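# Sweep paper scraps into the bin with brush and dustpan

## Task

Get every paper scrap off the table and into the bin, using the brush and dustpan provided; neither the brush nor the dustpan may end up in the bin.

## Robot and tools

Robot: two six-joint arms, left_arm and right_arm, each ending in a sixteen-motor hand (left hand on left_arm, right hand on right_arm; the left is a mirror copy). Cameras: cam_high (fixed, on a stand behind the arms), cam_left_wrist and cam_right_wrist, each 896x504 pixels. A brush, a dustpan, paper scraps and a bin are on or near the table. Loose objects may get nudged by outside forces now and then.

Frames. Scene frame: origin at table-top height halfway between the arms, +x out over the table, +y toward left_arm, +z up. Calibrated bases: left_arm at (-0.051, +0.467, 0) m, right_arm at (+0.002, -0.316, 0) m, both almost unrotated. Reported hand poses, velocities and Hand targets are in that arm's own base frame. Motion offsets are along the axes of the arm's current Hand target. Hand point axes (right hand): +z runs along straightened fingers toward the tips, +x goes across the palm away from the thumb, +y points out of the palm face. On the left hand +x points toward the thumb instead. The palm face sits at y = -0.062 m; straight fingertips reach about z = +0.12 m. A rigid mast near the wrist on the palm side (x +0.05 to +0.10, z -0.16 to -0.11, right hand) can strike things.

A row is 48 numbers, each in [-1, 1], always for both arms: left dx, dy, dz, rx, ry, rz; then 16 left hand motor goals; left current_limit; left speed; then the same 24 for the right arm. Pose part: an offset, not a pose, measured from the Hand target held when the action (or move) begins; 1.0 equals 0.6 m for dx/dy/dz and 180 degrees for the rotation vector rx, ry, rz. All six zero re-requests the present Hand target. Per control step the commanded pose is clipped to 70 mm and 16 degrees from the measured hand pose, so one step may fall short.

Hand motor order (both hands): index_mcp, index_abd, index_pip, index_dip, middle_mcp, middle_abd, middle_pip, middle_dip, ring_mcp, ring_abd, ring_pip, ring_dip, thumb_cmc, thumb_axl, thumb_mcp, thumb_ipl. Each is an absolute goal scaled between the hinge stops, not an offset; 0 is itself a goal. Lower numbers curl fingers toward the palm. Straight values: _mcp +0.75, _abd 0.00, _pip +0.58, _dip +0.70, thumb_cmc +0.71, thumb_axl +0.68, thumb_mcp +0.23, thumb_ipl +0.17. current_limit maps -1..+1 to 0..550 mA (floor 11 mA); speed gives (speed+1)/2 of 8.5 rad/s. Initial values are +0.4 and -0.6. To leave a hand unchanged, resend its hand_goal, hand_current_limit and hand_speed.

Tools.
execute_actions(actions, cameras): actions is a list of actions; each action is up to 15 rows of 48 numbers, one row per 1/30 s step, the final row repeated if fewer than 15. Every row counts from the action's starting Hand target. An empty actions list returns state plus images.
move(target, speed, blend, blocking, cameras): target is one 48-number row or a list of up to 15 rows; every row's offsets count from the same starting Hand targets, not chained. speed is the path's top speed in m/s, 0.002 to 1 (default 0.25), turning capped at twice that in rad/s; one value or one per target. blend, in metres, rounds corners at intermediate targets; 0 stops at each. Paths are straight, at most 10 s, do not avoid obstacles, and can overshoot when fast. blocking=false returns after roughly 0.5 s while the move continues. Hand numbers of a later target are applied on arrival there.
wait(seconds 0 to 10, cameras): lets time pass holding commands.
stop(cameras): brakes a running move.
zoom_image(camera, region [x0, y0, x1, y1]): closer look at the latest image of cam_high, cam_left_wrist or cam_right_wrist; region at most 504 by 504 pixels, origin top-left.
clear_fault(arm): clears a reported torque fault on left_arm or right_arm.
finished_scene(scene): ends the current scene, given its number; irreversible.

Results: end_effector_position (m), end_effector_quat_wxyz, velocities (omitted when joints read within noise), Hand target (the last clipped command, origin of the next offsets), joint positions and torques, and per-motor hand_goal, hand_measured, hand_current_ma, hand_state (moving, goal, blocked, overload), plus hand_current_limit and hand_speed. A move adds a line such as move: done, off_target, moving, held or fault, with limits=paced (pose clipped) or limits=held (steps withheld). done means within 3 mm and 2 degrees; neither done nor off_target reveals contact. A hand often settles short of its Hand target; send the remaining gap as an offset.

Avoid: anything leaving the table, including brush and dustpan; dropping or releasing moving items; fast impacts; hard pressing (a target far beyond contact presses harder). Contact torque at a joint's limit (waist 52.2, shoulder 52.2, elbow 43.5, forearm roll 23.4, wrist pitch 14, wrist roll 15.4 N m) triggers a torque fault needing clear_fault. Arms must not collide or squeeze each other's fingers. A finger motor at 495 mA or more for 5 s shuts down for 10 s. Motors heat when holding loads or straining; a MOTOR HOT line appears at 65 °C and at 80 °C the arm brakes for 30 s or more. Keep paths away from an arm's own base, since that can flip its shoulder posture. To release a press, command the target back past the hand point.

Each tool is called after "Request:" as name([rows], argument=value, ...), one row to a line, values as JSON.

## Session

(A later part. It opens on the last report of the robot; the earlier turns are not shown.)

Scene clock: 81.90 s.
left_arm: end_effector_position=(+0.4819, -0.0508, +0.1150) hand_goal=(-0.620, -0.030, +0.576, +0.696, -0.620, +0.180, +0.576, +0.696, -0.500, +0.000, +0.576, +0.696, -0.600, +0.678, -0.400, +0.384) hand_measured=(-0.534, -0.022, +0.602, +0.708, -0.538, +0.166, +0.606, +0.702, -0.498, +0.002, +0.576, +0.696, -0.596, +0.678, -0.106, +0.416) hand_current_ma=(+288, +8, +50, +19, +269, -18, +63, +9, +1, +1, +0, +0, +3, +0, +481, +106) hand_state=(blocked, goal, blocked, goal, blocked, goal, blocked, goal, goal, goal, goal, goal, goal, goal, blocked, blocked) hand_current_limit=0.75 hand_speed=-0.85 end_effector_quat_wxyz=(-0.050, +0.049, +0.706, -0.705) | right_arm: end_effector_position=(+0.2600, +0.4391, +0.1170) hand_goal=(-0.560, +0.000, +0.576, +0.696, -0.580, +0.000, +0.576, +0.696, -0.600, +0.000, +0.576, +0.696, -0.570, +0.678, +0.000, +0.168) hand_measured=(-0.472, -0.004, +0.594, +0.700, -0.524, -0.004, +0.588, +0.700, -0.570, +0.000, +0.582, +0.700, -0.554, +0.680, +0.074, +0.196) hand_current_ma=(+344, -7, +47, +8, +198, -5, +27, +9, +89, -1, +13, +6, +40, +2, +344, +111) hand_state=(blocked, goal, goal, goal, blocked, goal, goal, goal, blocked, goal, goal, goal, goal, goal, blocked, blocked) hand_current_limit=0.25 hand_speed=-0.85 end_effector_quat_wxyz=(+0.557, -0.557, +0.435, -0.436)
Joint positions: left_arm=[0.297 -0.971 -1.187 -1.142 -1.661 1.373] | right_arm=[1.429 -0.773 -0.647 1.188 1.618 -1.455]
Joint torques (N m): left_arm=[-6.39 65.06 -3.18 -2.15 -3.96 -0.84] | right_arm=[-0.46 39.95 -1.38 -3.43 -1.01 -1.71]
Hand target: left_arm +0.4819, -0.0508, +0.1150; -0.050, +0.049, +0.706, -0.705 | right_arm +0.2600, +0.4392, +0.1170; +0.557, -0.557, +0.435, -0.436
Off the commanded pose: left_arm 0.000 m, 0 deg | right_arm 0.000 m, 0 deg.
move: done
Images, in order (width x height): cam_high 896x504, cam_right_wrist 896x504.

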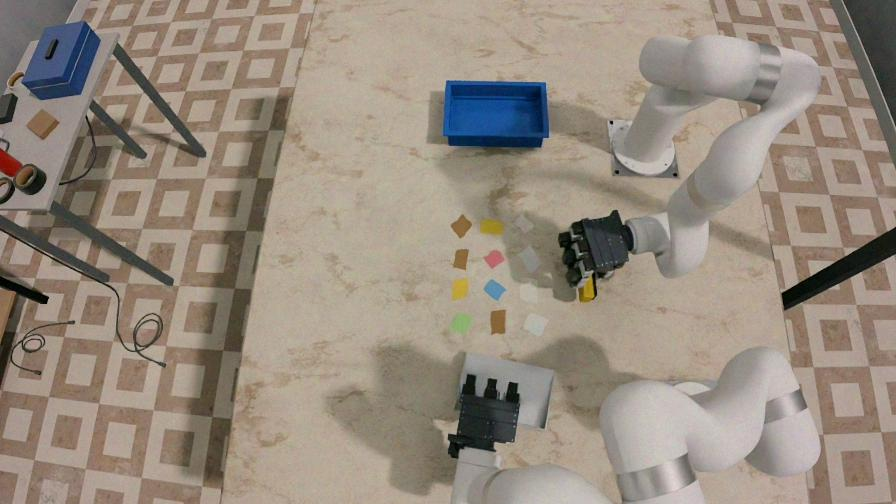

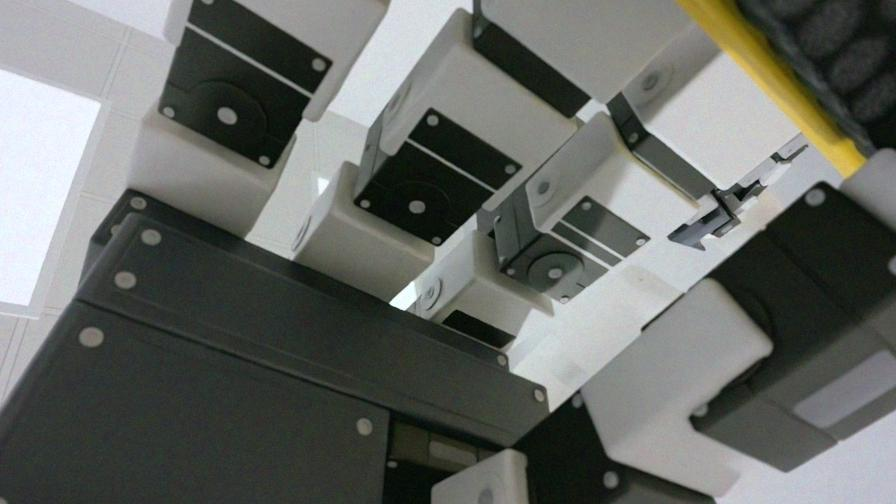

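Request:
move([
  [0,0,0,0,0,0,-0.62,-0.03,0.576,0.696,-0.62,0.18,0.576,0.696,-0.5,0,0.576,0.696,-0.6,0.678,-0.4,0.384,0.75,-0.85,0,0,0,0,0,0,-0.6,0,0.576,0.696,-0.6,0,0.576,0.696,-0.52,0,0.576,0.696,-0.571,0.678,0.0,0.168,0.25,-0.85],
  [-0.0332,0,0.0782,0,-0.045,0,-0.62,-0.03,0.576,0.696,-0.62,0.18,0.576,0.696,-0.5,0,0.576,0.696,-0.6,0.678,-0.4,0.384,0.75,-0.85,0.2,-0.0717,0.01,0,-0.2,0,-0.6,0,0.576,0.696,-0.6,0,0.576,0.696,-0.52,0,0.576,0.696,-0.571,0.678,0.0,0.168,0.25,-0.85],
  [-0.0332,0,0.0782,0,-0.045,0,-0.62,-0.03,0.576,0.696,-0.62,0.18,0.576,0.696,-0.5,0,0.576,0.696,-0.6,0.678,-0.4,0.384,0.75,-0.85,0.398,-0.0717,0.032,0,-0.455,0,-0.6,0,0.576,0.696,-0.6,0,0.576,0.696,-0.52,0,0.576,0.696,-0.571,0.678,0.0,0.168,0.25,-0.85],
], speed=0.1, blend=0.02, cameras=["all"])

Request:
zoom_image(camera="cam_high", region=[430, 150, 630, 330])

Request:
zoom_image(camera="cam_high", region=[430, 300, 600, 450])

Scene clock: 90.77 s.
left_arm: end_effector_position=(+0.4950, -0.1001, +0.1150) hand_goal=(-0.620, -0.030, +0.576, +0.696, -0.620, +0.180, +0.576, +0.696, -0.500, +0.000, +0.576, +0.696, -0.600, +0.678, -0.400, +0.384) hand_measured=(-0.534, -0.022, +0.602, +0.708, -0.538, +0.166, +0.606, +0.702, -0.498, +0.002, +0.576, +0.696, -0.596, +0.678, -0.106, +0.416) hand_current_ma=(+288, +8, +50, +19, +269, -18, +63, +9, +1, +1, +0, +0, +3, +0, +481, +107) hand_state=(blocked, goal, blocked, goal, blocked, goal, blocked, goal, goal, goal, goal, goal, goal, goal, blocked, blocked) hand_current_limit=0.75 hand_speed=-0.85 end_effector_quat_wxyz=(+0.000, -0.001, +0.707, -0.707) | right_arm: end_effector_position=(+0.3363, +0.2121, +0.1600) hand_goal=(-0.600, +0.000, +0.576, +0.696, -0.600, +0.000, +0.576, +0.696, -0.520, +0.000, +0.576, +0.696, -0.570, +0.678, +0.000, +0.168) hand_measured=(-0.472, -0.004, +0.594, +0.700, -0.526, -0.004, +0.594, +0.706, -0.524, +0.000, +0.578, +0.698, -0.554, +0.680, +0.074, +0.196) hand_current_ma=(+344, -6, +47, +8, +276, -5, +45, +20, -6, -1, +3, +5, +37, +2, +344, +112) hand_state=(blocked, goal, goal, goal, blocked, goal, goal, goal, goal, goal, goal, goal, goal, goal, blocked, blocked) hand_current_limit=0.25 hand_speed=-0.85 end_effector_quat_wxyz=(+0.706, -0.706, -0.036, +0.036)
Joint positions: left_arm=[0.227 -0.934 -1.099 -1.347 -1.607 1.409] | right_arm=[-0.011 -0.655 -0.64 -1.685 1.569 -1.586]
Joint torques (N m): left_arm=[-8.24 63.17 -2.15 -2.81 0.6 0.6] | right_arm=[-17.85 12.75 -10.37 -3.82 4.81 1.67]
Hand target: left_arm +0.4950, -0.1001, +0.1150; +0.000, -0.001, +0.707, -0.707 | right_arm +0.3363, +0.2121, +0.1601; +0.706, -0.706, -0.037, +0.036
Off the commanded pose: left_arm 0.000 m, 0 deg | right_arm 0.000 m, 0 deg.
move: done; blend cut to 0 m at target 1

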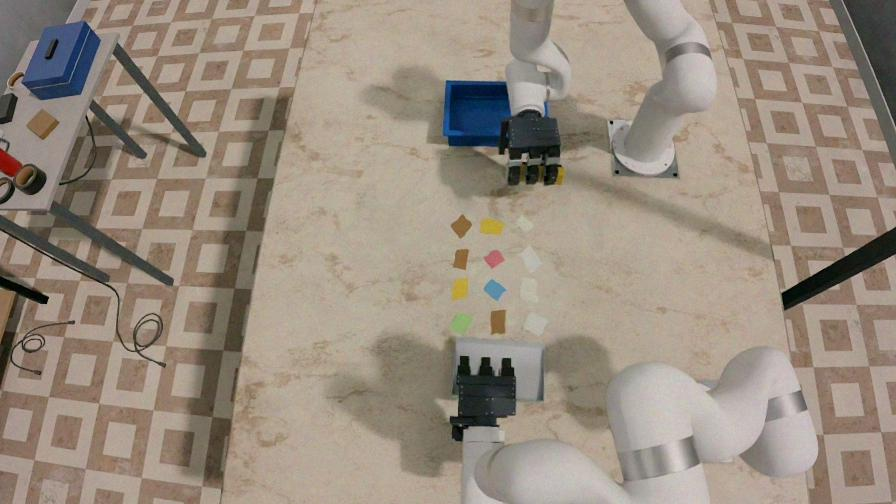

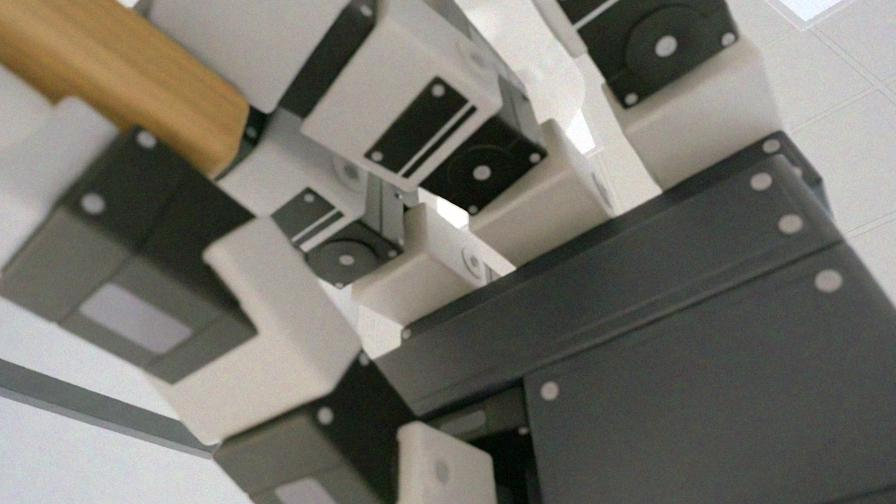

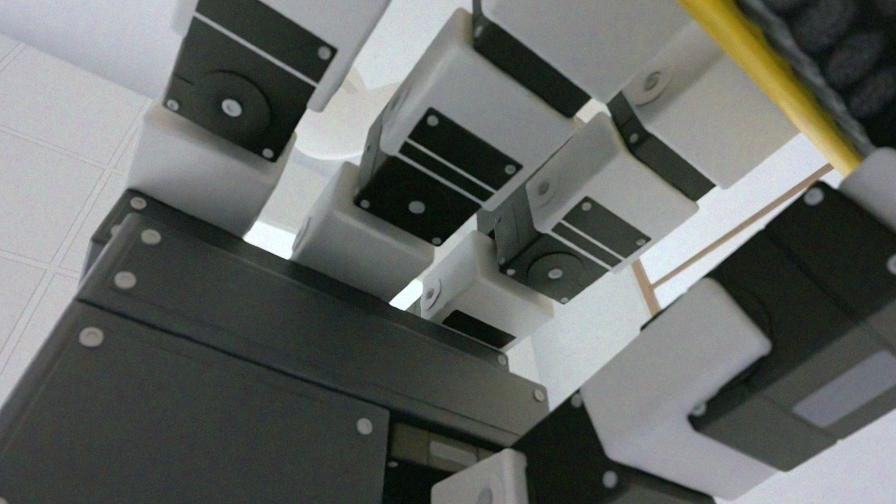

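Scaled by 2.520 from the camera's 896x504 image, which has a finer 1280x720 frame.

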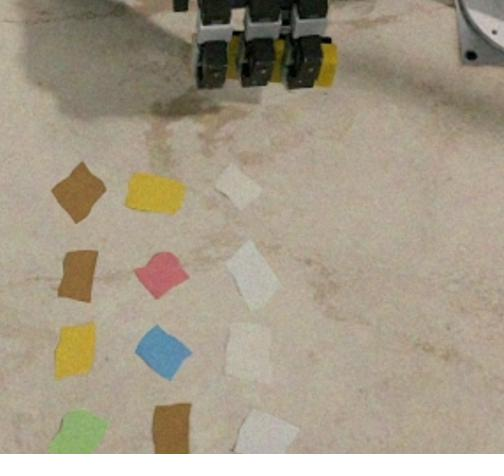

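Scaled by 2.965 from the camera's 896x504 image, which has a finer 1280x720 frame.

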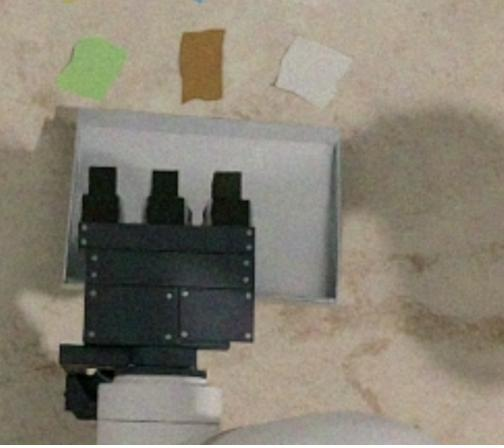

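Request:
move([
  [0.0333,0.045,0,0,0,0,-0.62,-0.03,0.576,0.696,-0.62,0.18,0.576,0.696,-0.5,0,0.576,0.696,-0.6,0.678,-0.4,0.384,0.75,-0.85,0,0.12,0,0,0,0,-0.6,0,0.576,0.696,-0.6,0,0.576,0.696,-0.52,0,0.576,0.696,-0.571,0.678,0.0,0.168,0.25,-0.85],
  [0.0333,0.0517,0,0,0,0,-0.62,-0.03,0.576,0.696,-0.62,0.18,0.576,0.696,-0.5,0,0.576,0.696,-0.6,0.678,-0.4,0.384,0.75,-0.85,0,0.14,0,0,0,0,-0.6,0,0.576,0.696,-0.6,0,0.576,0.696,-0.52,0,0.576,0.696,-0.571,0.678,0.0,0.168,0.25,-0.85],
], speed=0.05, cameras=["all"])

Request:
zoom_image(camera="cam_high", region=[430, 150, 630, 330])

Request:
zoom_image(camera="cam_high", region=[430, 300, 600, 450])

Scene clock: 94.03 s.
left_arm: end_effector_position=(+0.4750, -0.1001, +0.0840) hand_goal=(-0.620, -0.030, +0.576, +0.696, -0.620, +0.180, +0.576, +0.696, -0.500, +0.000, +0.576, +0.696, -0.600, +0.678, -0.400, +0.384) hand_measured=(-0.534, -0.022, +0.602, +0.708, -0.546, +0.168, +0.606, +0.702, -0.498, +0.002, +0.576, +0.696, -0.594, +0.678, -0.106, +0.416) hand_current_ma=(+282, +9, +50, +19, +238, -17, +63, +9, +1, +1, +0, +0, +6, +0, +481, +107) hand_state=(blocked, goal, blocked, goal, blocked, goal, blocked, goal, goal, goal, goal, goal, goal, goal, blocked, blocked) hand_current_limit=0.75 hand_speed=-0.85 end_effector_quat_wxyz=(+0.000, -0.001, +0.707, -0.707) | right_arm: end_effector_position=(+0.3364, +0.2121, +0.0761) hand_goal=(-0.600, +0.000, +0.576, +0.696, -0.600, +0.000, +0.576, +0.696, -0.520, +0.000, +0.576, +0.696, -0.570, +0.678, +0.000, +0.168) hand_measured=(-0.472, -0.004, +0.594, +0.700, -0.526, -0.004, +0.594, +0.706, -0.524, +0.000, +0.578, +0.698, -0.554, +0.680, +0.074, +0.196) hand_current_ma=(+344, -6, +47, +8, +276, -5, +46, +20, -6, -1, +3, +5, +37, +2, +344, +112) hand_state=(blocked, goal, goal, goal, blocked, goal, goal, goal, goal, goal, goal, goal, goal, goal, blocked, blocked) hand_current_limit=0.25 hand_speed=-0.85 end_effector_quat_wxyz=(+0.706, -0.706, -0.037, +0.036)
Joint positions: left_arm=[0.236 -0.983 -1.072 -1.336 -1.591 1.482] | right_arm=[-0.012 -0.9 -0.73 -1.683 1.551 -1.74]
Joint torques (N m): left_arm=[6.21 26.48 -13.25 2.04 1.32 1.19] | right_arm=[-11.58 15.07 -7.69 2.76 -1.04 -1.58]
Hand target: left_arm +0.4750, -0.1001, +0.0840; +0.000, -0.001, +0.707, -0.707 | right_arm +0.3363, +0.2121, +0.0761; +0.706, -0.706, -0.037, +0.036
Off the commanded pose: left_arm 0.000 m, 0 deg | right_arm 0.000 m, 0 deg.
move: done

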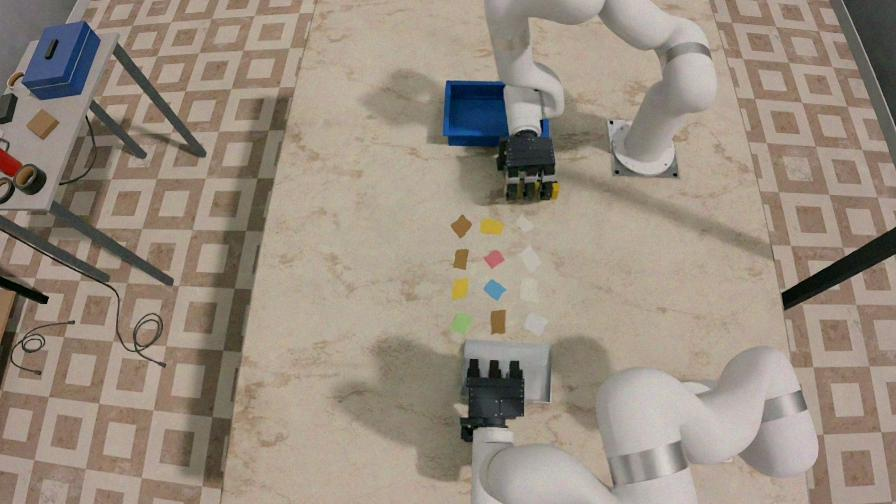

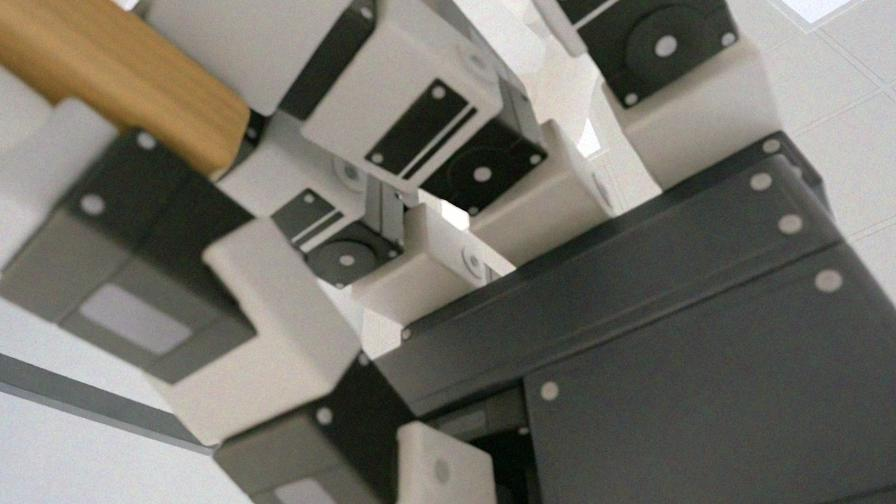

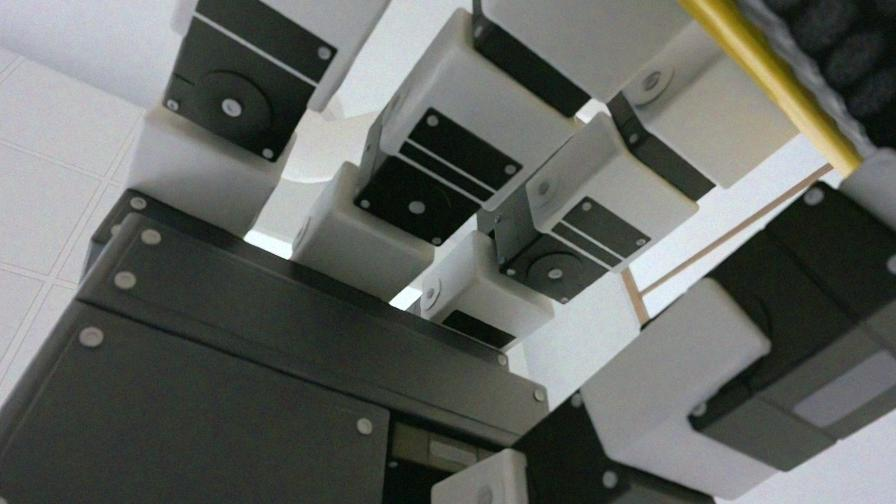

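Scaled by 2.520 from the camera's 896x504 image, which has a finer 1280x720 frame.

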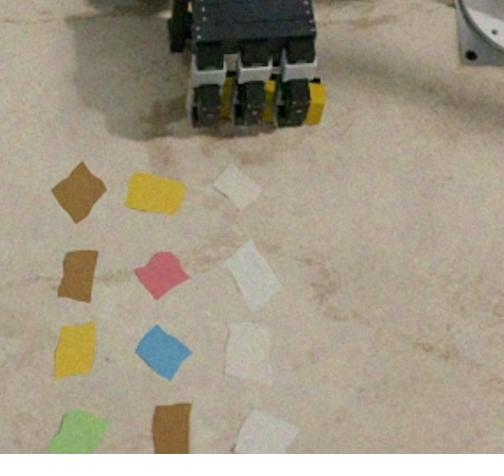

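Scaled by 2.965 from the camera's 896x504 image, which has a finer 1280x720 frame.

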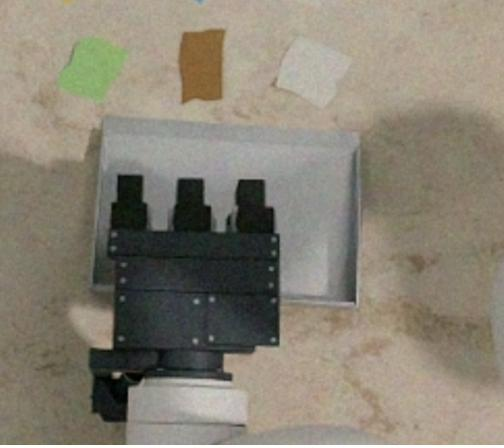

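Request:
move([
  [0,0,0,0,0,0,-0.62,-0.03,0.576,0.696,-0.62,0.18,0.576,0.696,-0.5,0,0.576,0.696,-0.6,0.678,-0.4,0.384,0.75,-0.85,0.035,-0.025,-0.0036,0,0,0,-0.6,0,0.576,0.696,-0.6,0,0.576,0.696,-0.52,0,0.576,0.696,-0.571,0.678,0.0,0.168,0.25,-0.85],
  [0,0.0015,0,0,0,0,-0.62,-0.03,0.576,0.696,-0.62,0.18,0.576,0.696,-0.5,0,0.576,0.696,-0.6,0.678,-0.4,0.384,0.75,-0.85,0.07,0.001,-0.0072,0,0,0,-0.6,0,0.576,0.696,-0.6,0,0.576,0.696,-0.52,0,0.576,0.696,-0.571,0.678,0.0,0.168,0.25,-0.85],
], speed=0.05, cameras=["cam_high"])

Request:
zoom_image(camera="cam_high", region=[470, 130, 600, 250])

Scene clock: 97.10 s.
left_arm: end_effector_position=(+0.4750, -0.1001, +0.0831) hand_goal=(-0.620, -0.030, +0.576, +0.696, -0.620, +0.180, +0.576, +0.696, -0.500, +0.000, +0.576, +0.696, -0.600, +0.678, -0.400, +0.384) hand_measured=(-0.534, -0.022, +0.602, +0.708, -0.546, +0.168, +0.606, +0.702, -0.498, +0.002, +0.576, +0.696, -0.594, +0.678, -0.106, +0.418) hand_current_ma=(+282, +9, +50, +19, +238, -17, +63, +9, +1, +1, +0, +0, +6, +0, +481, +110) hand_state=(blocked, goal, blocked, goal, blocked, goal, blocked, goal, goal, goal, goal, goal, goal, goal, blocked, blocked) hand_current_limit=0.75 hand_speed=-0.85 end_effector_quat_wxyz=(+0.000, -0.001, +0.707, -0.707) | right_arm: end_effector_position=(+0.3786, +0.2121, +0.0756) hand_goal=(-0.600, +0.000, +0.576, +0.696, -0.600, +0.000, +0.576, +0.696, -0.520, +0.000, +0.576, +0.696, -0.570, +0.678, +0.000, +0.168) hand_measured=(-0.474, -0.004, +0.594, +0.700, -0.526, -0.004, +0.594, +0.706, -0.524, +0.000, +0.578, +0.698, -0.554, +0.680, +0.074, +0.196) hand_current_ma=(+344, -6, +47, +8, +276, -5, +46, +20, -6, -1, +3, +5, +37, +2, +344, +112) hand_state=(blocked, goal, goal, goal, blocked, goal, goal, goal, goal, goal, goal, goal, goal, goal, blocked, blocked) hand_current_limit=0.25 hand_speed=-0.85 end_effector_quat_wxyz=(+0.706, -0.706, -0.037, +0.036)
Joint positions: left_arm=[0.236 -0.986 -1.073 -1.336 -1.591 1.484] | right_arm=[-0.01 -0.927 -0.838 -1.683 1.561 -1.659]
Joint torques (N m): left_arm=[-0.34 23.83 -12.54 2.16 2.36 1.38] | right_arm=[16.75 16.41 -9.4 2.43 4.65 1.72]
Hand target: left_arm +0.4750, -0.1001, +0.0831; +0.000, -0.001, +0.707, -0.707 | right_arm +0.3786, +0.2121, +0.0755; +0.706, -0.706, -0.037, +0.036
Off the commanded pose: left_arm 0.000 m, 0 deg | right_arm 0.000 m, 0 deg.
move: done
Images, in order (width x height): cam_high 896x504.

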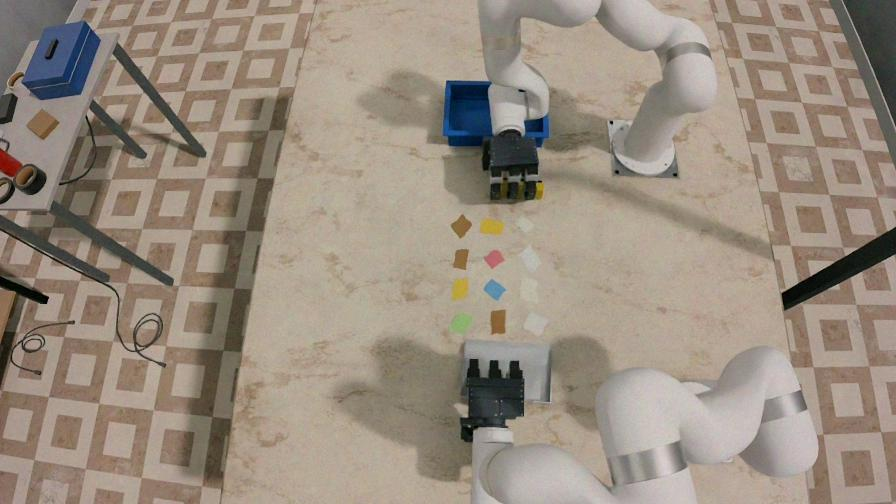

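Scaled by 3.877 from the camera's 896x504 image, which has a finer 1280x720 frame.

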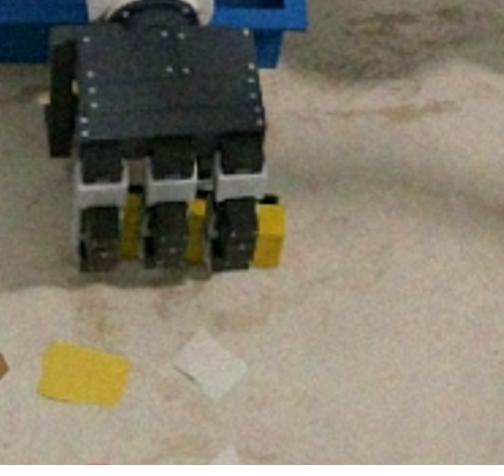

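Request:
move([
  [0,0,0,0,0,0,-0.62,-0.03,0.576,0.696,-0.62,0.18,0.576,0.696,-0.5,0,0.576,0.696,-0.6,0.678,-0.4,0.384,0.75,-0.85,-0.02,0,0.002,0,0,0,-0.6,0,0.576,0.696,-0.6,0,0.576,0.696,-0.52,0,0.576,0.696,-0.571,0.678,0.0,0.168,0.25,-0.85],
  [0,0,0,0,0,0,-0.62,-0.03,0.576,0.696,-0.62,0.18,0.576,0.696,-0.5,0,0.576,0.696,-0.6,0.678,-0.4,0.384,0.75,-0.85,0.0143,0,0.3337,0,0,0,-0.6,0,0.576,0.696,-0.6,0,0.576,0.696,-0.52,0,0.576,0.696,-0.571,0.678,0.0,0.168,0.25,-0.85],
], speed=0.06, cameras=["cam_high"])

Request:
zoom_image(camera="cam_high", region=[430, 200, 600, 370])

Scene clock: 102.10 s.
left_arm: end_effector_position=(+0.4750, -0.1001, +0.0831) hand_goal=(-0.620, -0.030, +0.576, +0.696, -0.620, +0.180, +0.576, +0.696, -0.500, +0.000, +0.576, +0.696, -0.600, +0.678, -0.400, +0.384) hand_measured=(-0.534, -0.022, +0.602, +0.708, -0.546, +0.168, +0.606, +0.702, -0.498, +0.002, +0.576, +0.696, -0.594, +0.678, -0.106, +0.418) hand_current_ma=(+282, +9, +50, +19, +238, -17, +63, +9, +1, +1, +0, +0, +6, +0, +481, +110) hand_state=(blocked, goal, blocked, goal, blocked, goal, blocked, goal, goal, goal, goal, goal, goal, goal, blocked, blocked) hand_current_limit=0.75 hand_speed=-0.85 end_effector_quat_wxyz=(+0.000, -0.001, +0.707, -0.707) | right_arm: end_effector_position=(+0.3666, +0.4121, +0.0755) hand_goal=(-0.600, +0.000, +0.576, +0.696, -0.600, +0.000, +0.576, +0.696, -0.520, +0.000, +0.576, +0.696, -0.570, +0.678, +0.000, +0.168) hand_measured=(-0.474, -0.004, +0.596, +0.702, -0.528, -0.004, +0.594, +0.706, -0.524, +0.000, +0.578, +0.698, -0.556, +0.680, +0.074, +0.196) hand_current_ma=(+344, -6, +49, +11, +272, -6, +47, +20, -6, -1, +3, +5, +36, +2, +344, +112) hand_state=(blocked, goal, goal, goal, blocked, goal, goal, goal, goal, goal, goal, goal, goal, goal, blocked, blocked) hand_current_limit=0.25 hand_speed=-0.85 end_effector_quat_wxyz=(+0.706, -0.706, -0.036, +0.036)
Joint positions: left_arm=[0.236 -0.986 -1.073 -1.336 -1.59 1.484] | right_arm=[0.444 -0.951 -0.924 -1.23 1.58 -1.597]
Joint torques (N m): left_arm=[-6.31 21.33 -11.4 2.16 2.39 1.21] | right_arm=[14.73 19.78 -11.18 3.09 -1.15 1.8]
Hand target: left_arm +0.4750, -0.1001, +0.0831; +0.000, -0.001, +0.707, -0.707 | right_arm +0.3666, +0.4121, +0.0755; +0.706, -0.706, -0.037, +0.036
Off the commanded pose: left_arm 0.000 m, 0 deg | right_arm 0.000 m, 0 deg.
move: done
Images, in order (width x height): cam_high 896x504.

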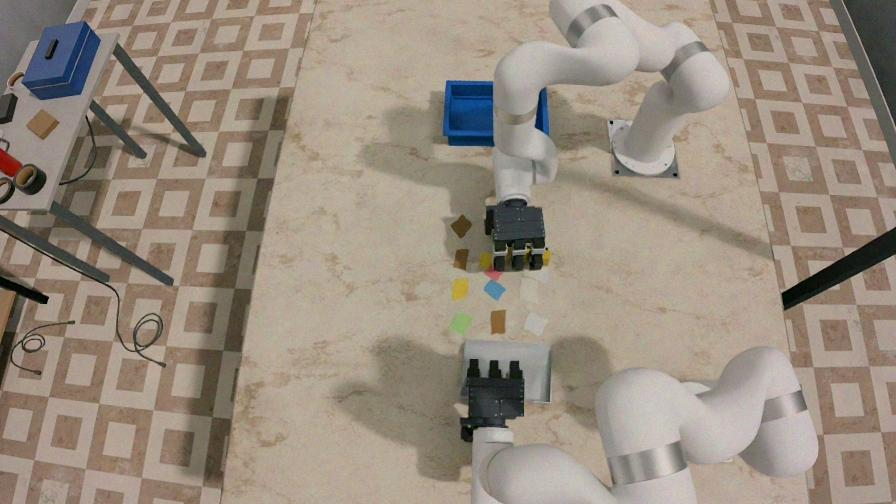

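Scaled by 2.965 from the camera's 896x504 image, which has a finer 1280x720 frame.

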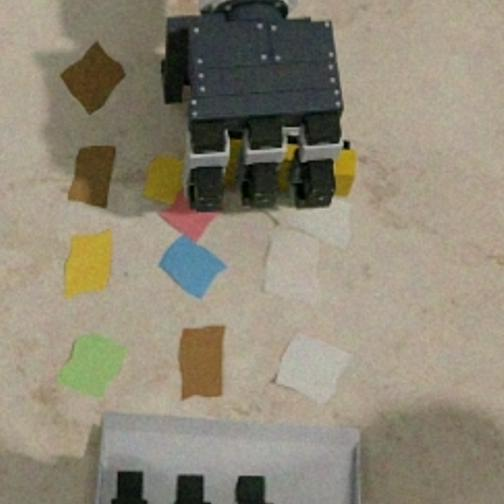

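Request:
move(target=[0,0,0,0,0,0,-0.62,-0.03,0.576,0.696,-0.62,0.18,0.576,0.696,-0.5,0,0.576,0.696,-0.6,0.678,-0.4,0.384,0.75,-0.85,0.0172,0,0.1658,0,0,0,-0.6,0,0.576,0.696,-0.6,0,0.576,0.696,-0.52,0,0.576,0.696,-0.571,0.678,0.0,0.168,0.25,-0.85], speed=0.06, cameras=["cam_high"])

Request:
zoom_image(camera="cam_high", region=[430, 240, 600, 410])

Scene clock: 104.40 s.
left_arm: end_effector_position=(+0.4750, -0.1001, +0.0831) hand_goal=(-0.620, -0.030, +0.576, +0.696, -0.620, +0.180, +0.576, +0.696, -0.500, +0.000, +0.576, +0.696, -0.600, +0.678, -0.400, +0.384) hand_measured=(-0.534, -0.022, +0.602, +0.708, -0.546, +0.168, +0.606, +0.702, -0.498, +0.002, +0.576, +0.696, -0.594, +0.678, -0.106, +0.418) hand_current_ma=(+282, +9, +50, +19, +238, -17, +63, +9, +1, +1, +0, +0, +6, +0, +481, +110) hand_state=(blocked, goal, blocked, goal, blocked, goal, blocked, goal, goal, goal, goal, goal, goal, goal, blocked, blocked) hand_current_limit=0.75 hand_speed=-0.85 end_effector_quat_wxyz=(+0.000, -0.001, +0.707, -0.707) | right_arm: end_effector_position=(+0.3667, +0.5121, +0.0755) hand_goal=(-0.600, +0.000, +0.576, +0.696, -0.600, +0.000, +0.576, +0.696, -0.520, +0.000, +0.576, +0.696, -0.570, +0.678, +0.000, +0.168) hand_measured=(-0.474, -0.004, +0.596, +0.702, -0.528, -0.004, +0.594, +0.706, -0.524, +0.000, +0.578, +0.698, -0.556, +0.680, +0.074, +0.196) hand_current_ma=(+344, -6, +49, +11, +269, -7, +47, +20, -5, -1, +3, +5, +36, +2, +344, +112) hand_state=(blocked, goal, goal, goal, blocked, goal, goal, goal, goal, goal, goal, goal, goal, goal, blocked, blocked) hand_current_limit=0.25 hand_speed=-0.85 end_effector_quat_wxyz=(+0.706, -0.706, -0.036, +0.036)
Joint positions: left_arm=[0.236 -0.986 -1.073 -1.336 -1.59 1.484] | right_arm=[0.623 -0.999 -1.068 -1.052 1.536 -1.512]
Joint torques (N m): left_arm=[-6.3 22.98 -10.59 2.28 2.28 1.04] | right_arm=[15.18 21.01 -12.67 3.21 -1.38 1.64]
Hand target: left_arm +0.4750, -0.1001, +0.0831; +0.000, -0.001, +0.707, -0.707 | right_arm +0.3667, +0.5121, +0.0754; +0.706, -0.706, -0.037, +0.036
Off the commanded pose: left_arm 0.000 m, 0 deg | right_arm 0.000 m, 0 deg.
move: done
Images, in order (width x height): cam_high 896x504.

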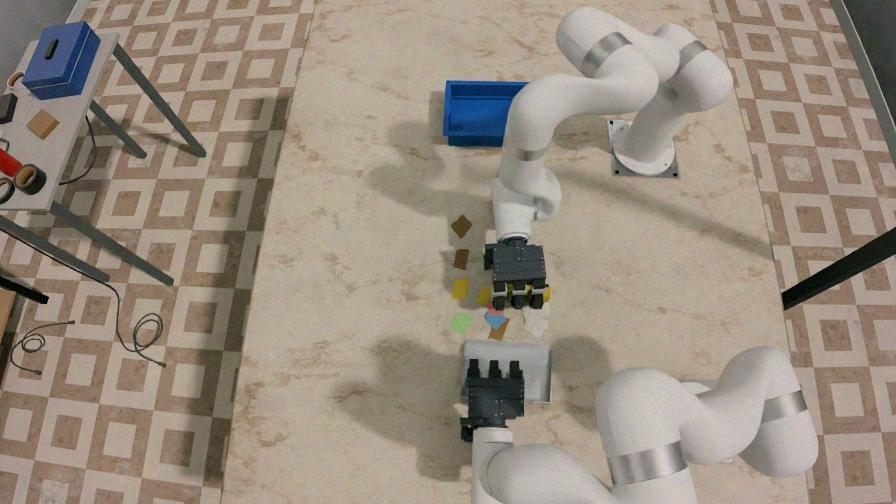

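Scaled by 2.965 from the camera's 896x504 image, which has a finer 1280x720 frame.

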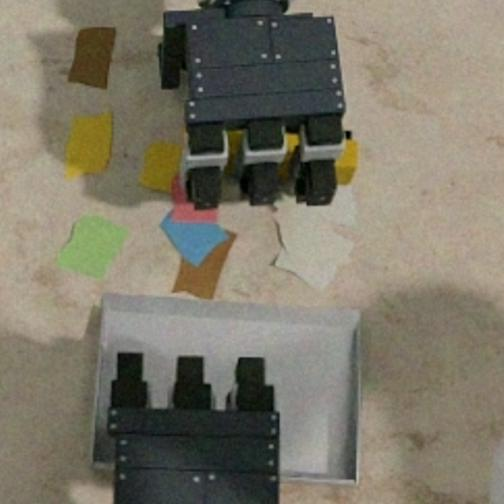

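Request:
move([
  [0.02,0,0,0,0,0,-0.62,-0.03,0.576,0.696,-0.62,0.18,0.576,0.696,-0.5,0,0.576,0.696,-0.6,0.678,-0.4,0.384,0.75,-0.85,0,0,0,0,0,0,-0.6,0,0.576,0.696,-0.6,0,0.576,0.696,-0.52,0,0.576,0.696,-0.571,0.678,0.0,0.168,0.25,-0.85],
  [0.02,0,0,0,0,0,-0.62,-0.03,0.576,0.696,-0.62,0.18,0.576,0.696,-0.5,0,0.576,0.696,-0.6,0.678,-0.4,0.384,0.75,-0.85,0.0153,0,0.1476,0,0,0,-0.6,0,0.576,0.696,-0.6,0,0.576,0.696,-0.52,0,0.576,0.696,-0.571,0.678,0.0,0.168,0.25,-0.85],
], speed=0.05, cameras=["cam_high"])

Request:
zoom_image(camera="cam_high", region=[430, 260, 600, 430])

Scene clock: 107.87 s.
left_arm: end_effector_position=(+0.4630, -0.1001, +0.0831) hand_goal=(-0.620, -0.030, +0.576, +0.696, -0.620, +0.180, +0.576, +0.696, -0.500, +0.000, +0.576, +0.696, -0.600, +0.678, -0.400, +0.384) hand_measured=(-0.536, -0.036, +0.604, +0.710, -0.546, +0.154, +0.608, +0.704, -0.498, +0.002, +0.576, +0.696, -0.610, +0.676, -0.108, +0.418) hand_current_ma=(+279, -5, +57, +23, +236, -44, +70, +11, +1, +1, +0, +0, -16, -2, +481, +114) hand_state=(blocked, goal, blocked, goal, blocked, blocked, blocked, goal, goal, goal, goal, goal, goal, goal, blocked, blocked) hand_current_limit=0.75 hand_speed=-0.85 end_effector_quat_wxyz=(+0.000, -0.001, +0.707, -0.707) | right_arm: end_effector_position=(+0.3667, +0.6011, +0.0754) hand_goal=(-0.600, +0.000, +0.576, +0.696, -0.600, +0.000, +0.576, +0.696, -0.520, +0.000, +0.576, +0.696, -0.570, +0.678, +0.000, +0.168) hand_measured=(-0.474, -0.004, +0.596, +0.702, -0.528, -0.004, +0.594, +0.706, -0.524, +0.000, +0.578, +0.698, -0.556, +0.680, +0.076, +0.196) hand_current_ma=(+344, -4, +49, +11, +263, -7, +47, +20, -5, -1, +3, +5, +36, +2, +344, +112) hand_state=(blocked, goal, goal, goal, blocked, goal, goal, goal, goal, goal, goal, goal, goal, goal, blocked, blocked) hand_current_limit=0.25 hand_speed=-0.85 end_effector_quat_wxyz=(+0.706, -0.706, -0.036, +0.036)
Joint positions: left_arm=[0.242 -0.973 -1.039 -1.33 -1.586 1.505] | right_arm=[0.751 -1.063 -1.24 -0.93 1.464 -1.43]
Joint torques (N m): left_arm=[4.43 59.1 0.28 2.16 0.63 0.65] | right_arm=[16.15 21.46 -13.93 2.54 -1.88 1.49]
Hand target: left_arm +0.4630, -0.1001, +0.0831; +0.000, -0.001, +0.707, -0.707 | right_arm +0.3667, +0.6012, +0.0754; +0.706, -0.706, -0.037, +0.036
Off the commanded pose: left_arm 0.000 m, 0 deg | right_arm 0.000 m, 0 deg.
move: done
Images, in order (width x height): cam_high 896x504.

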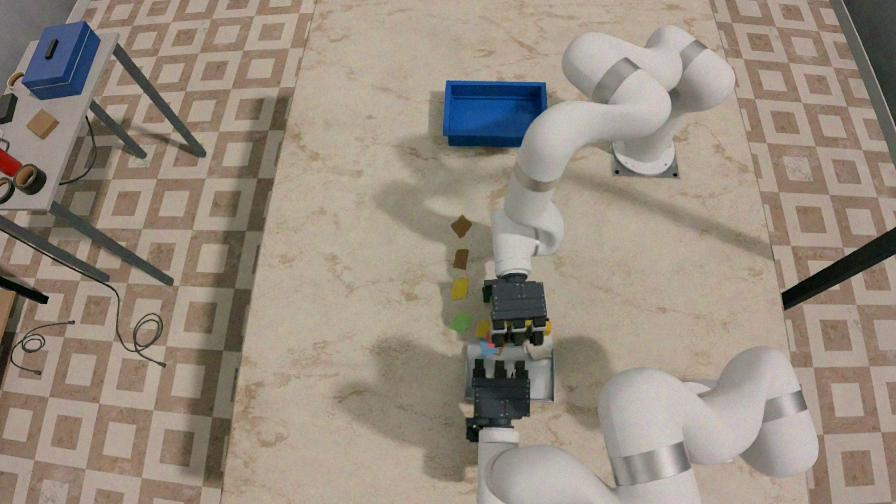

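Scaled by 2.965 from the camera's 896x504 image, which has a finer 1280x720 frame.

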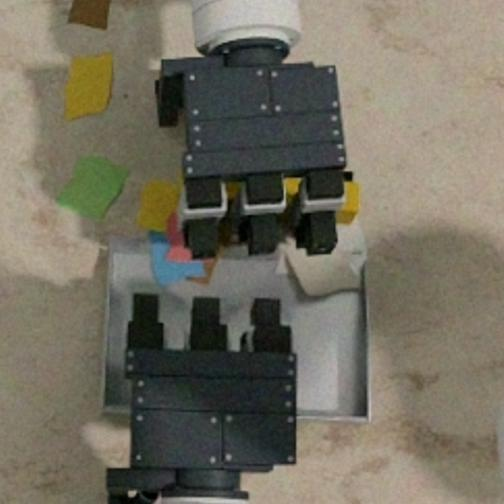

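Request:
move([
  [0,0,0,0,0,0,-0.62,-0.03,0.576,0.696,-0.62,0.18,0.576,0.696,-0.5,0,0.576,0.696,-0.6,0.678,-0.4,0.384,0.75,-0.85,0.0095,0,0.0365,0,0,0,-0.6,0,0.576,0.696,-0.6,0,0.576,0.696,-0.52,0,0.576,0.696,-0.571,0.678,0.0,0.168,0.25,-0.85],
], speed=0.04, cameras=["cam_high"])

Request:
zoom_image(camera="cam_high", region=[430, 280, 590, 430])

Scene clock: 109.30 s.
left_arm: end_effector_position=(+0.4630, -0.1001, +0.0831) hand_goal=(-0.620, -0.030, +0.576, +0.696, -0.620, +0.180, +0.576, +0.696, -0.500, +0.000, +0.576, +0.696, -0.600, +0.678, -0.400, +0.384) hand_measured=(-0.536, -0.036, +0.604, +0.710, -0.546, +0.154, +0.608, +0.704, -0.498, +0.002, +0.576, +0.696, -0.610, +0.676, -0.108, +0.418) hand_current_ma=(+279, -5, +57, +23, +236, -44, +70, +11, +1, +1, +0, +0, -16, -2, +481, +114) hand_state=(blocked, goal, blocked, goal, blocked, blocked, blocked, goal, goal, goal, goal, goal, goal, goal, blocked, blocked) hand_current_limit=0.75 hand_speed=-0.85 end_effector_quat_wxyz=(+0.000, -0.001, +0.707, -0.707) | right_arm: end_effector_position=(+0.3701, +0.6235, +0.0754) hand_goal=(-0.600, +0.000, +0.576, +0.696, -0.600, +0.000, +0.576, +0.696, -0.520, +0.000, +0.576, +0.696, -0.570, +0.678, +0.000, +0.168) hand_measured=(-0.474, -0.004, +0.596, +0.702, -0.530, -0.004, +0.594, +0.706, -0.524, +0.000, +0.578, +0.698, -0.554, +0.680, +0.076, +0.196) hand_current_ma=(+343, -4, +49, +11, +263, -7, +47, +20, -5, -1, +3, +5, +38, +2, +344, +112) hand_state=(blocked, goal, goal, goal, blocked, goal, goal, goal, goal, goal, goal, goal, goal, goal, blocked, blocked) hand_current_limit=0.25 hand_speed=-0.85 end_effector_quat_wxyz=(+0.706, -0.706, -0.036, +0.036)
Joint positions: left_arm=[0.242 -0.973 -1.039 -1.33 -1.586 1.505] | right_arm=[0.775 -1.087 -1.299 -0.909 1.439 -1.405]
Joint torques (N m): left_arm=[5.37 57.83 0.75 2.34 0.28 0.74] | right_arm=[17.36 22.83 -14.28 3.62 -1.79 1.39]
Hand target: left_arm +0.4630, -0.1001, +0.0831; +0.000, -0.001, +0.707, -0.707 | right_arm +0.3701, +0.6235, +0.0754; +0.706, -0.706, -0.037, +0.036
Off the commanded pose: left_arm 0.000 m, 0 deg | right_arm 0.000 m, 0 deg.
move: done
Images, in order (width x height): cam_high 896x504.

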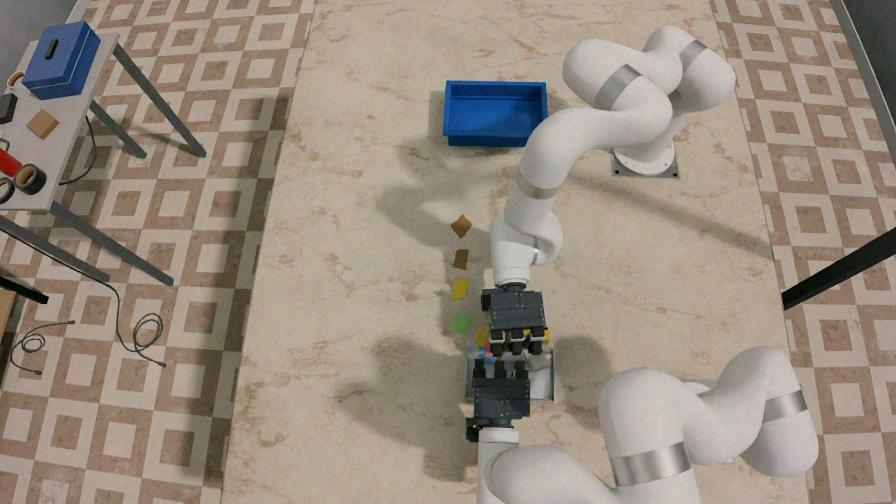

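Scaled by 3.150 from the camera's 896x504 image, which has a finer 1280x720 frame.

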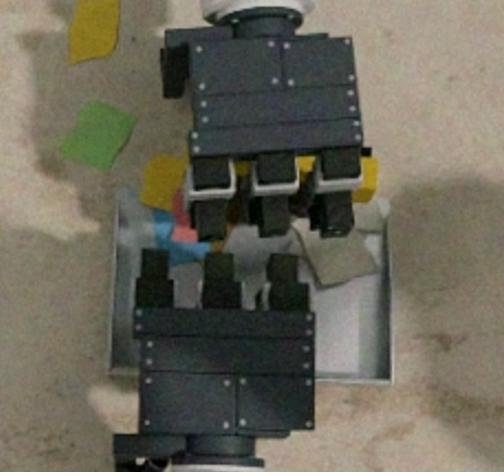

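Request:
move([
  [0,0,0,0,0,0,-0.62,-0.03,0.576,0.696,-0.62,0.18,0.576,0.696,-0.5,0,0.576,0.696,-0.6,0.678,-0.4,0.384,0.75,-0.85,0,-0.06,0,0,0,0,-0.6,0,0.576,0.696,-0.6,0,0.576,0.696,-0.52,0,0.576,0.696,-0.571,0.678,0.0,0.168,0.25,-0.85],
  [0,0,0,0,0,0,-0.62,-0.03,0.576,0.696,-0.62,0.18,0.576,0.696,-0.5,0,0.576,0.696,-0.6,0.678,-0.4,0.384,0.75,-0.85,0.02,-0.08,-0.2,0,0,0,-0.6,0,0.576,0.696,-0.6,0,0.576,0.696,-0.52,0,0.576,0.696,-0.571,0.678,0.0,0.168,0.25,-0.85],
], speed=0.08, cameras=["cam_high"])

Request:
zoom_image(camera="cam_high", region=[430, 240, 590, 430])

Scene clock: 113.87 s.
left_arm: end_effector_position=(+0.4630, -0.1001, +0.0831) hand_goal=(-0.620, -0.030, +0.576, +0.696, -0.620, +0.180, +0.576, +0.696, -0.500, +0.000, +0.576, +0.696, -0.600, +0.678, -0.400, +0.384) hand_measured=(-0.536, -0.036, +0.604, +0.710, -0.546, +0.154, +0.608, +0.704, -0.498, +0.002, +0.576, +0.696, -0.610, +0.676, -0.108, +0.418) hand_current_ma=(+279, -5, +57, +23, +236, -44, +70, +11, +1, +1, +0, +0, -16, -2, +481, +114) hand_state=(blocked, goal, blocked, goal, blocked, blocked, blocked, goal, goal, goal, goal, goal, goal, goal, blocked, blocked) hand_current_limit=0.75 hand_speed=-0.85 end_effector_quat_wxyz=(+0.000, -0.001, +0.707, -0.707) | right_arm: end_effector_position=(+0.3943, +0.5055, +0.1235) hand_goal=(-0.600, +0.000, +0.576, +0.696, -0.600, +0.000, +0.576, +0.696, -0.520, +0.000, +0.576, +0.696, -0.570, +0.678, +0.000, +0.168) hand_measured=(-0.476, -0.002, +0.596, +0.702, -0.530, -0.004, +0.596, +0.706, -0.522, +0.000, +0.578, +0.698, -0.554, +0.680, +0.076, +0.196) hand_current_ma=(+344, -4, +49, +11, +263, -7, +51, +22, -4, -1, +3, +5, +38, +2, +344, +112) hand_state=(blocked, goal, goal, goal, blocked, goal, goal, goal, goal, goal, goal, goal, goal, goal, blocked, blocked) hand_current_limit=0.25 hand_speed=-0.85 end_effector_quat_wxyz=(+0.706, -0.706, -0.037, +0.036)
Joint positions: left_arm=[0.242 -0.973 -1.039 -1.33 -1.586 1.505] | right_arm=[0.582 -0.908 -1.075 -1.097 1.494 -1.424]
Joint torques (N m): left_arm=[6.69 58.65 0.56 2.14 -1.25 0.71] | right_arm=[-18.68 47.2 -4.55 -3.6 4.7 -1.67]
Hand target: left_arm +0.4630, -0.1001, +0.0831; +0.000, -0.001, +0.707, -0.707 | right_arm +0.3943, +0.5054, +0.1235; +0.706, -0.706, -0.037, +0.036
Off the commanded pose: left_arm 0.000 m, 0 deg | right_arm 0.000 m, 0 deg.
move: done
Images, in order (width x height): cam_high 896x504.

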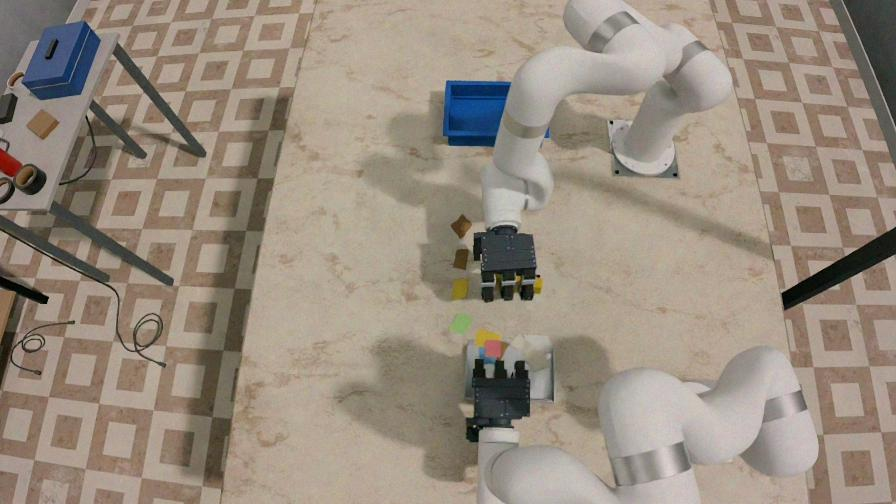

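Scaled by 2.653 from the camera's 896x504 image, which has a finer 1280x720 frame.

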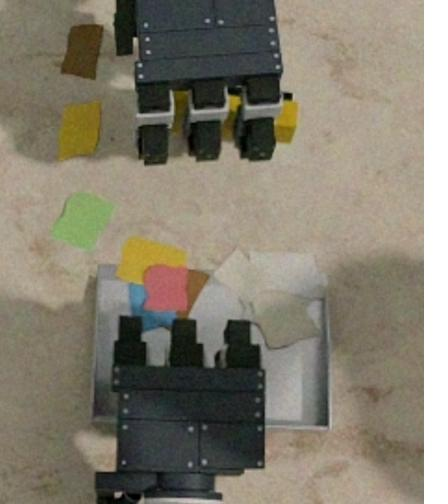

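Request:
move([
  [0,0,0,0,0,0,-0.62,-0.03,0.576,0.696,-0.62,0.18,0.576,0.696,-0.5,0,0.576,0.696,-0.6,0.678,-0.4,0.384,0.75,-0.85,-0.0275,0.05,0.0993,0,0,0,-0.6,0,0.576,0.696,-0.6,0,0.576,0.696,-0.52,0,0.576,0.696,-0.571,0.678,0.0,0.168,0.25,-0.85],
  [0,0,0,0,0,0,-0.62,-0.03,0.576,0.696,-0.62,0.18,0.576,0.696,-0.5,0,0.576,0.696,-0.6,0.678,-0.4,0.384,0.75,-0.85,-0.0275,0.0802,0.1193,0,0,0,-0.6,0,0.576,0.696,-0.6,0,0.576,0.696,-0.52,0,0.576,0.696,-0.571,0.678,0.0,0.168,0.25,-0.85],
  [0,0,0,0,0,0,-0.62,-0.03,0.576,0.696,-0.62,0.18,0.576,0.696,-0.5,0,0.576,0.696,-0.6,0.678,-0.4,0.384,0.75,-0.85,-0.0163,0.0802,0.2229,0,0,0,-0.6,0,0.576,0.696,-0.6,0,0.576,0.696,-0.52,0,0.576,0.696,-0.571,0.678,0.0,0.168,0.25,-0.85],
], speed=0.05, cameras=["all"])

Request:
zoom_image(camera="cam_high", region=[430, 280, 590, 430])

Scene clock: 120.73 s.
left_arm: end_effector_position=(+0.4630, -0.1001, +0.0831) hand_goal=(-0.620, -0.030, +0.576, +0.696, -0.620, +0.180, +0.576, +0.696, -0.500, +0.000, +0.576, +0.696, -0.600, +0.678, -0.400, +0.384) hand_measured=(-0.536, -0.036, +0.604, +0.710, -0.546, +0.154, +0.608, +0.704, -0.498, +0.002, +0.576, +0.696, -0.610, +0.676, -0.108, +0.418) hand_current_ma=(+279, -5, +57, +23, +236, -44, +70, +11, +1, +1, +0, +0, -16, -2, +481, +114) hand_state=(blocked, goal, blocked, goal, blocked, blocked, blocked, goal, goal, goal, goal, goal, goal, goal, blocked, blocked) hand_current_limit=0.75 hand_speed=-0.85 end_effector_quat_wxyz=(+0.000, -0.001, +0.707, -0.707) | right_arm: end_effector_position=(+0.3709, +0.6374, +0.0753) hand_goal=(-0.600, +0.000, +0.576, +0.696, -0.600, +0.000, +0.576, +0.696, -0.520, +0.000, +0.576, +0.696, -0.570, +0.678, +0.000, +0.168) hand_measured=(-0.484, -0.004, +0.598, +0.704, -0.532, -0.004, +0.596, +0.706, -0.522, +0.000, +0.578, +0.698, -0.552, +0.680, +0.078, +0.196) hand_current_ma=(+344, -4, +55, +19, +248, -7, +51, +22, -4, -1, +3, +5, +46, +2, +344, +112) hand_state=(blocked, goal, blocked, goal, blocked, goal, goal, goal, goal, goal, goal, goal, goal, goal, blocked, blocked) hand_current_limit=0.25 hand_speed=-0.85 end_effector_quat_wxyz=(+0.706, -0.706, -0.036, +0.036)
Joint positions: left_arm=[0.242 -0.973 -1.039 -1.33 -1.586 1.505] | right_arm=[0.791 -1.101 -1.334 -0.896 1.424 -1.391]
Joint torques (N m): left_arm=[7.28 57.93 0.27 1.39 -2.82 0.66] | right_arm=[17.09 22.76 -14.41 3.3 -1.9 1.42]
Hand target: left_arm +0.4630, -0.1001, +0.0831; +0.000, -0.001, +0.707, -0.707 | right_arm +0.3709, +0.6374, +0.0753; +0.706, -0.706, -0.037, +0.036
Off the commanded pose: left_arm 0.000 m, 0 deg | right_arm 0.000 m, 0 deg.
move: done

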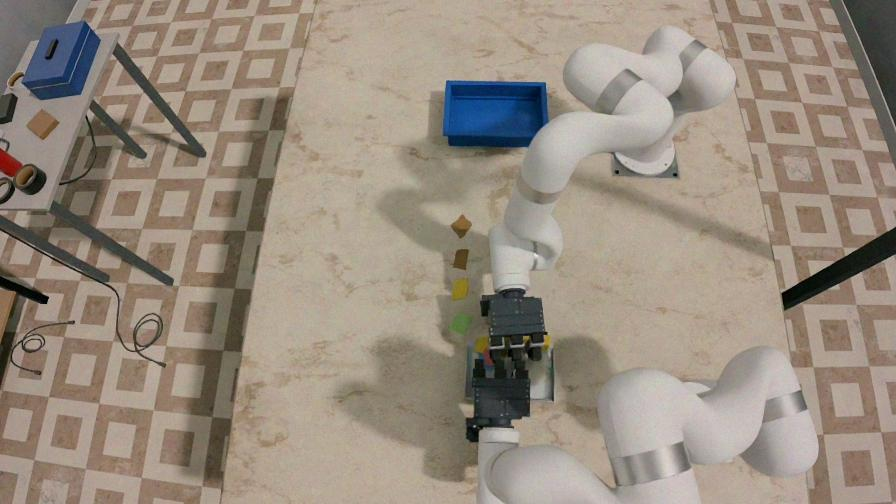

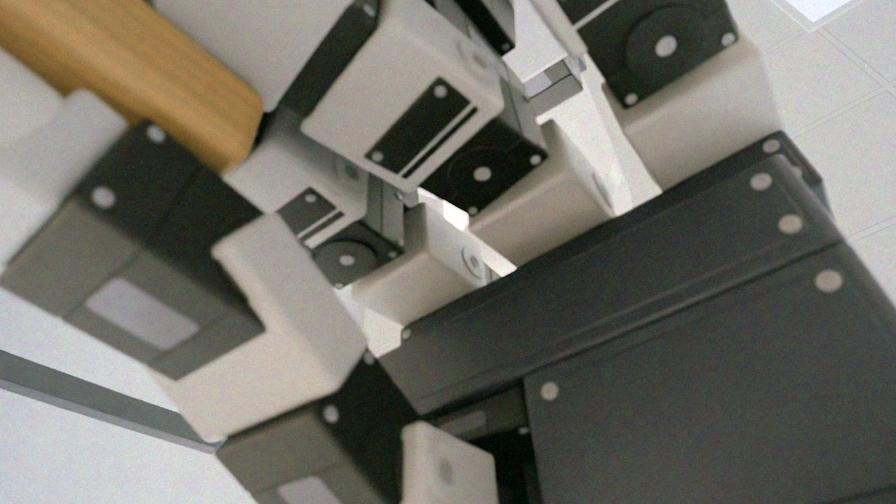

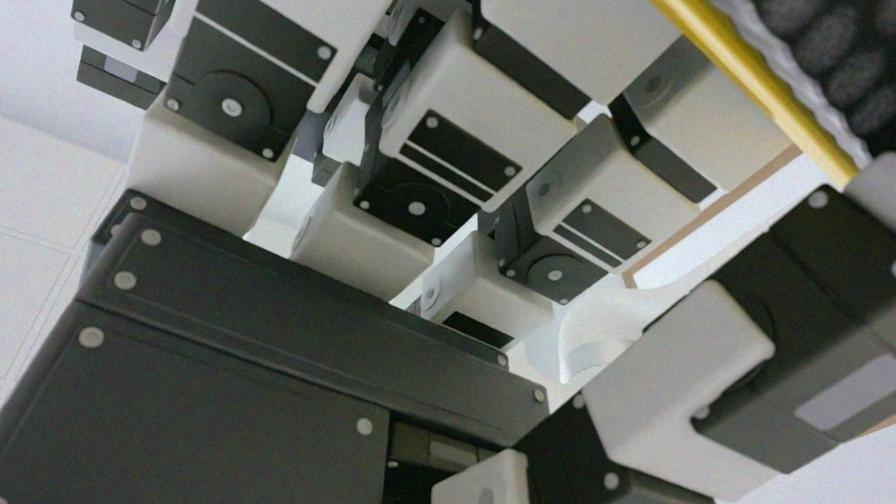

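Scaled by 3.150 from the camera's 896x504 image, which has a finer 1280x720 frame.

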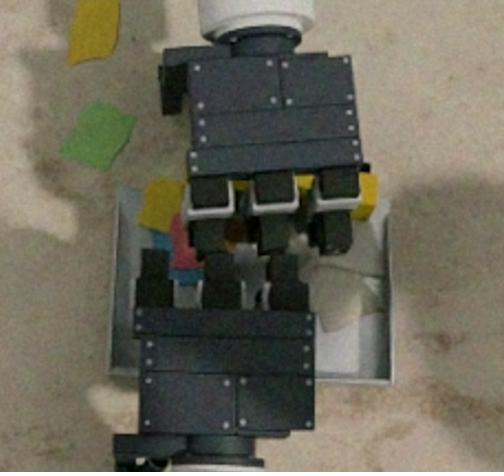

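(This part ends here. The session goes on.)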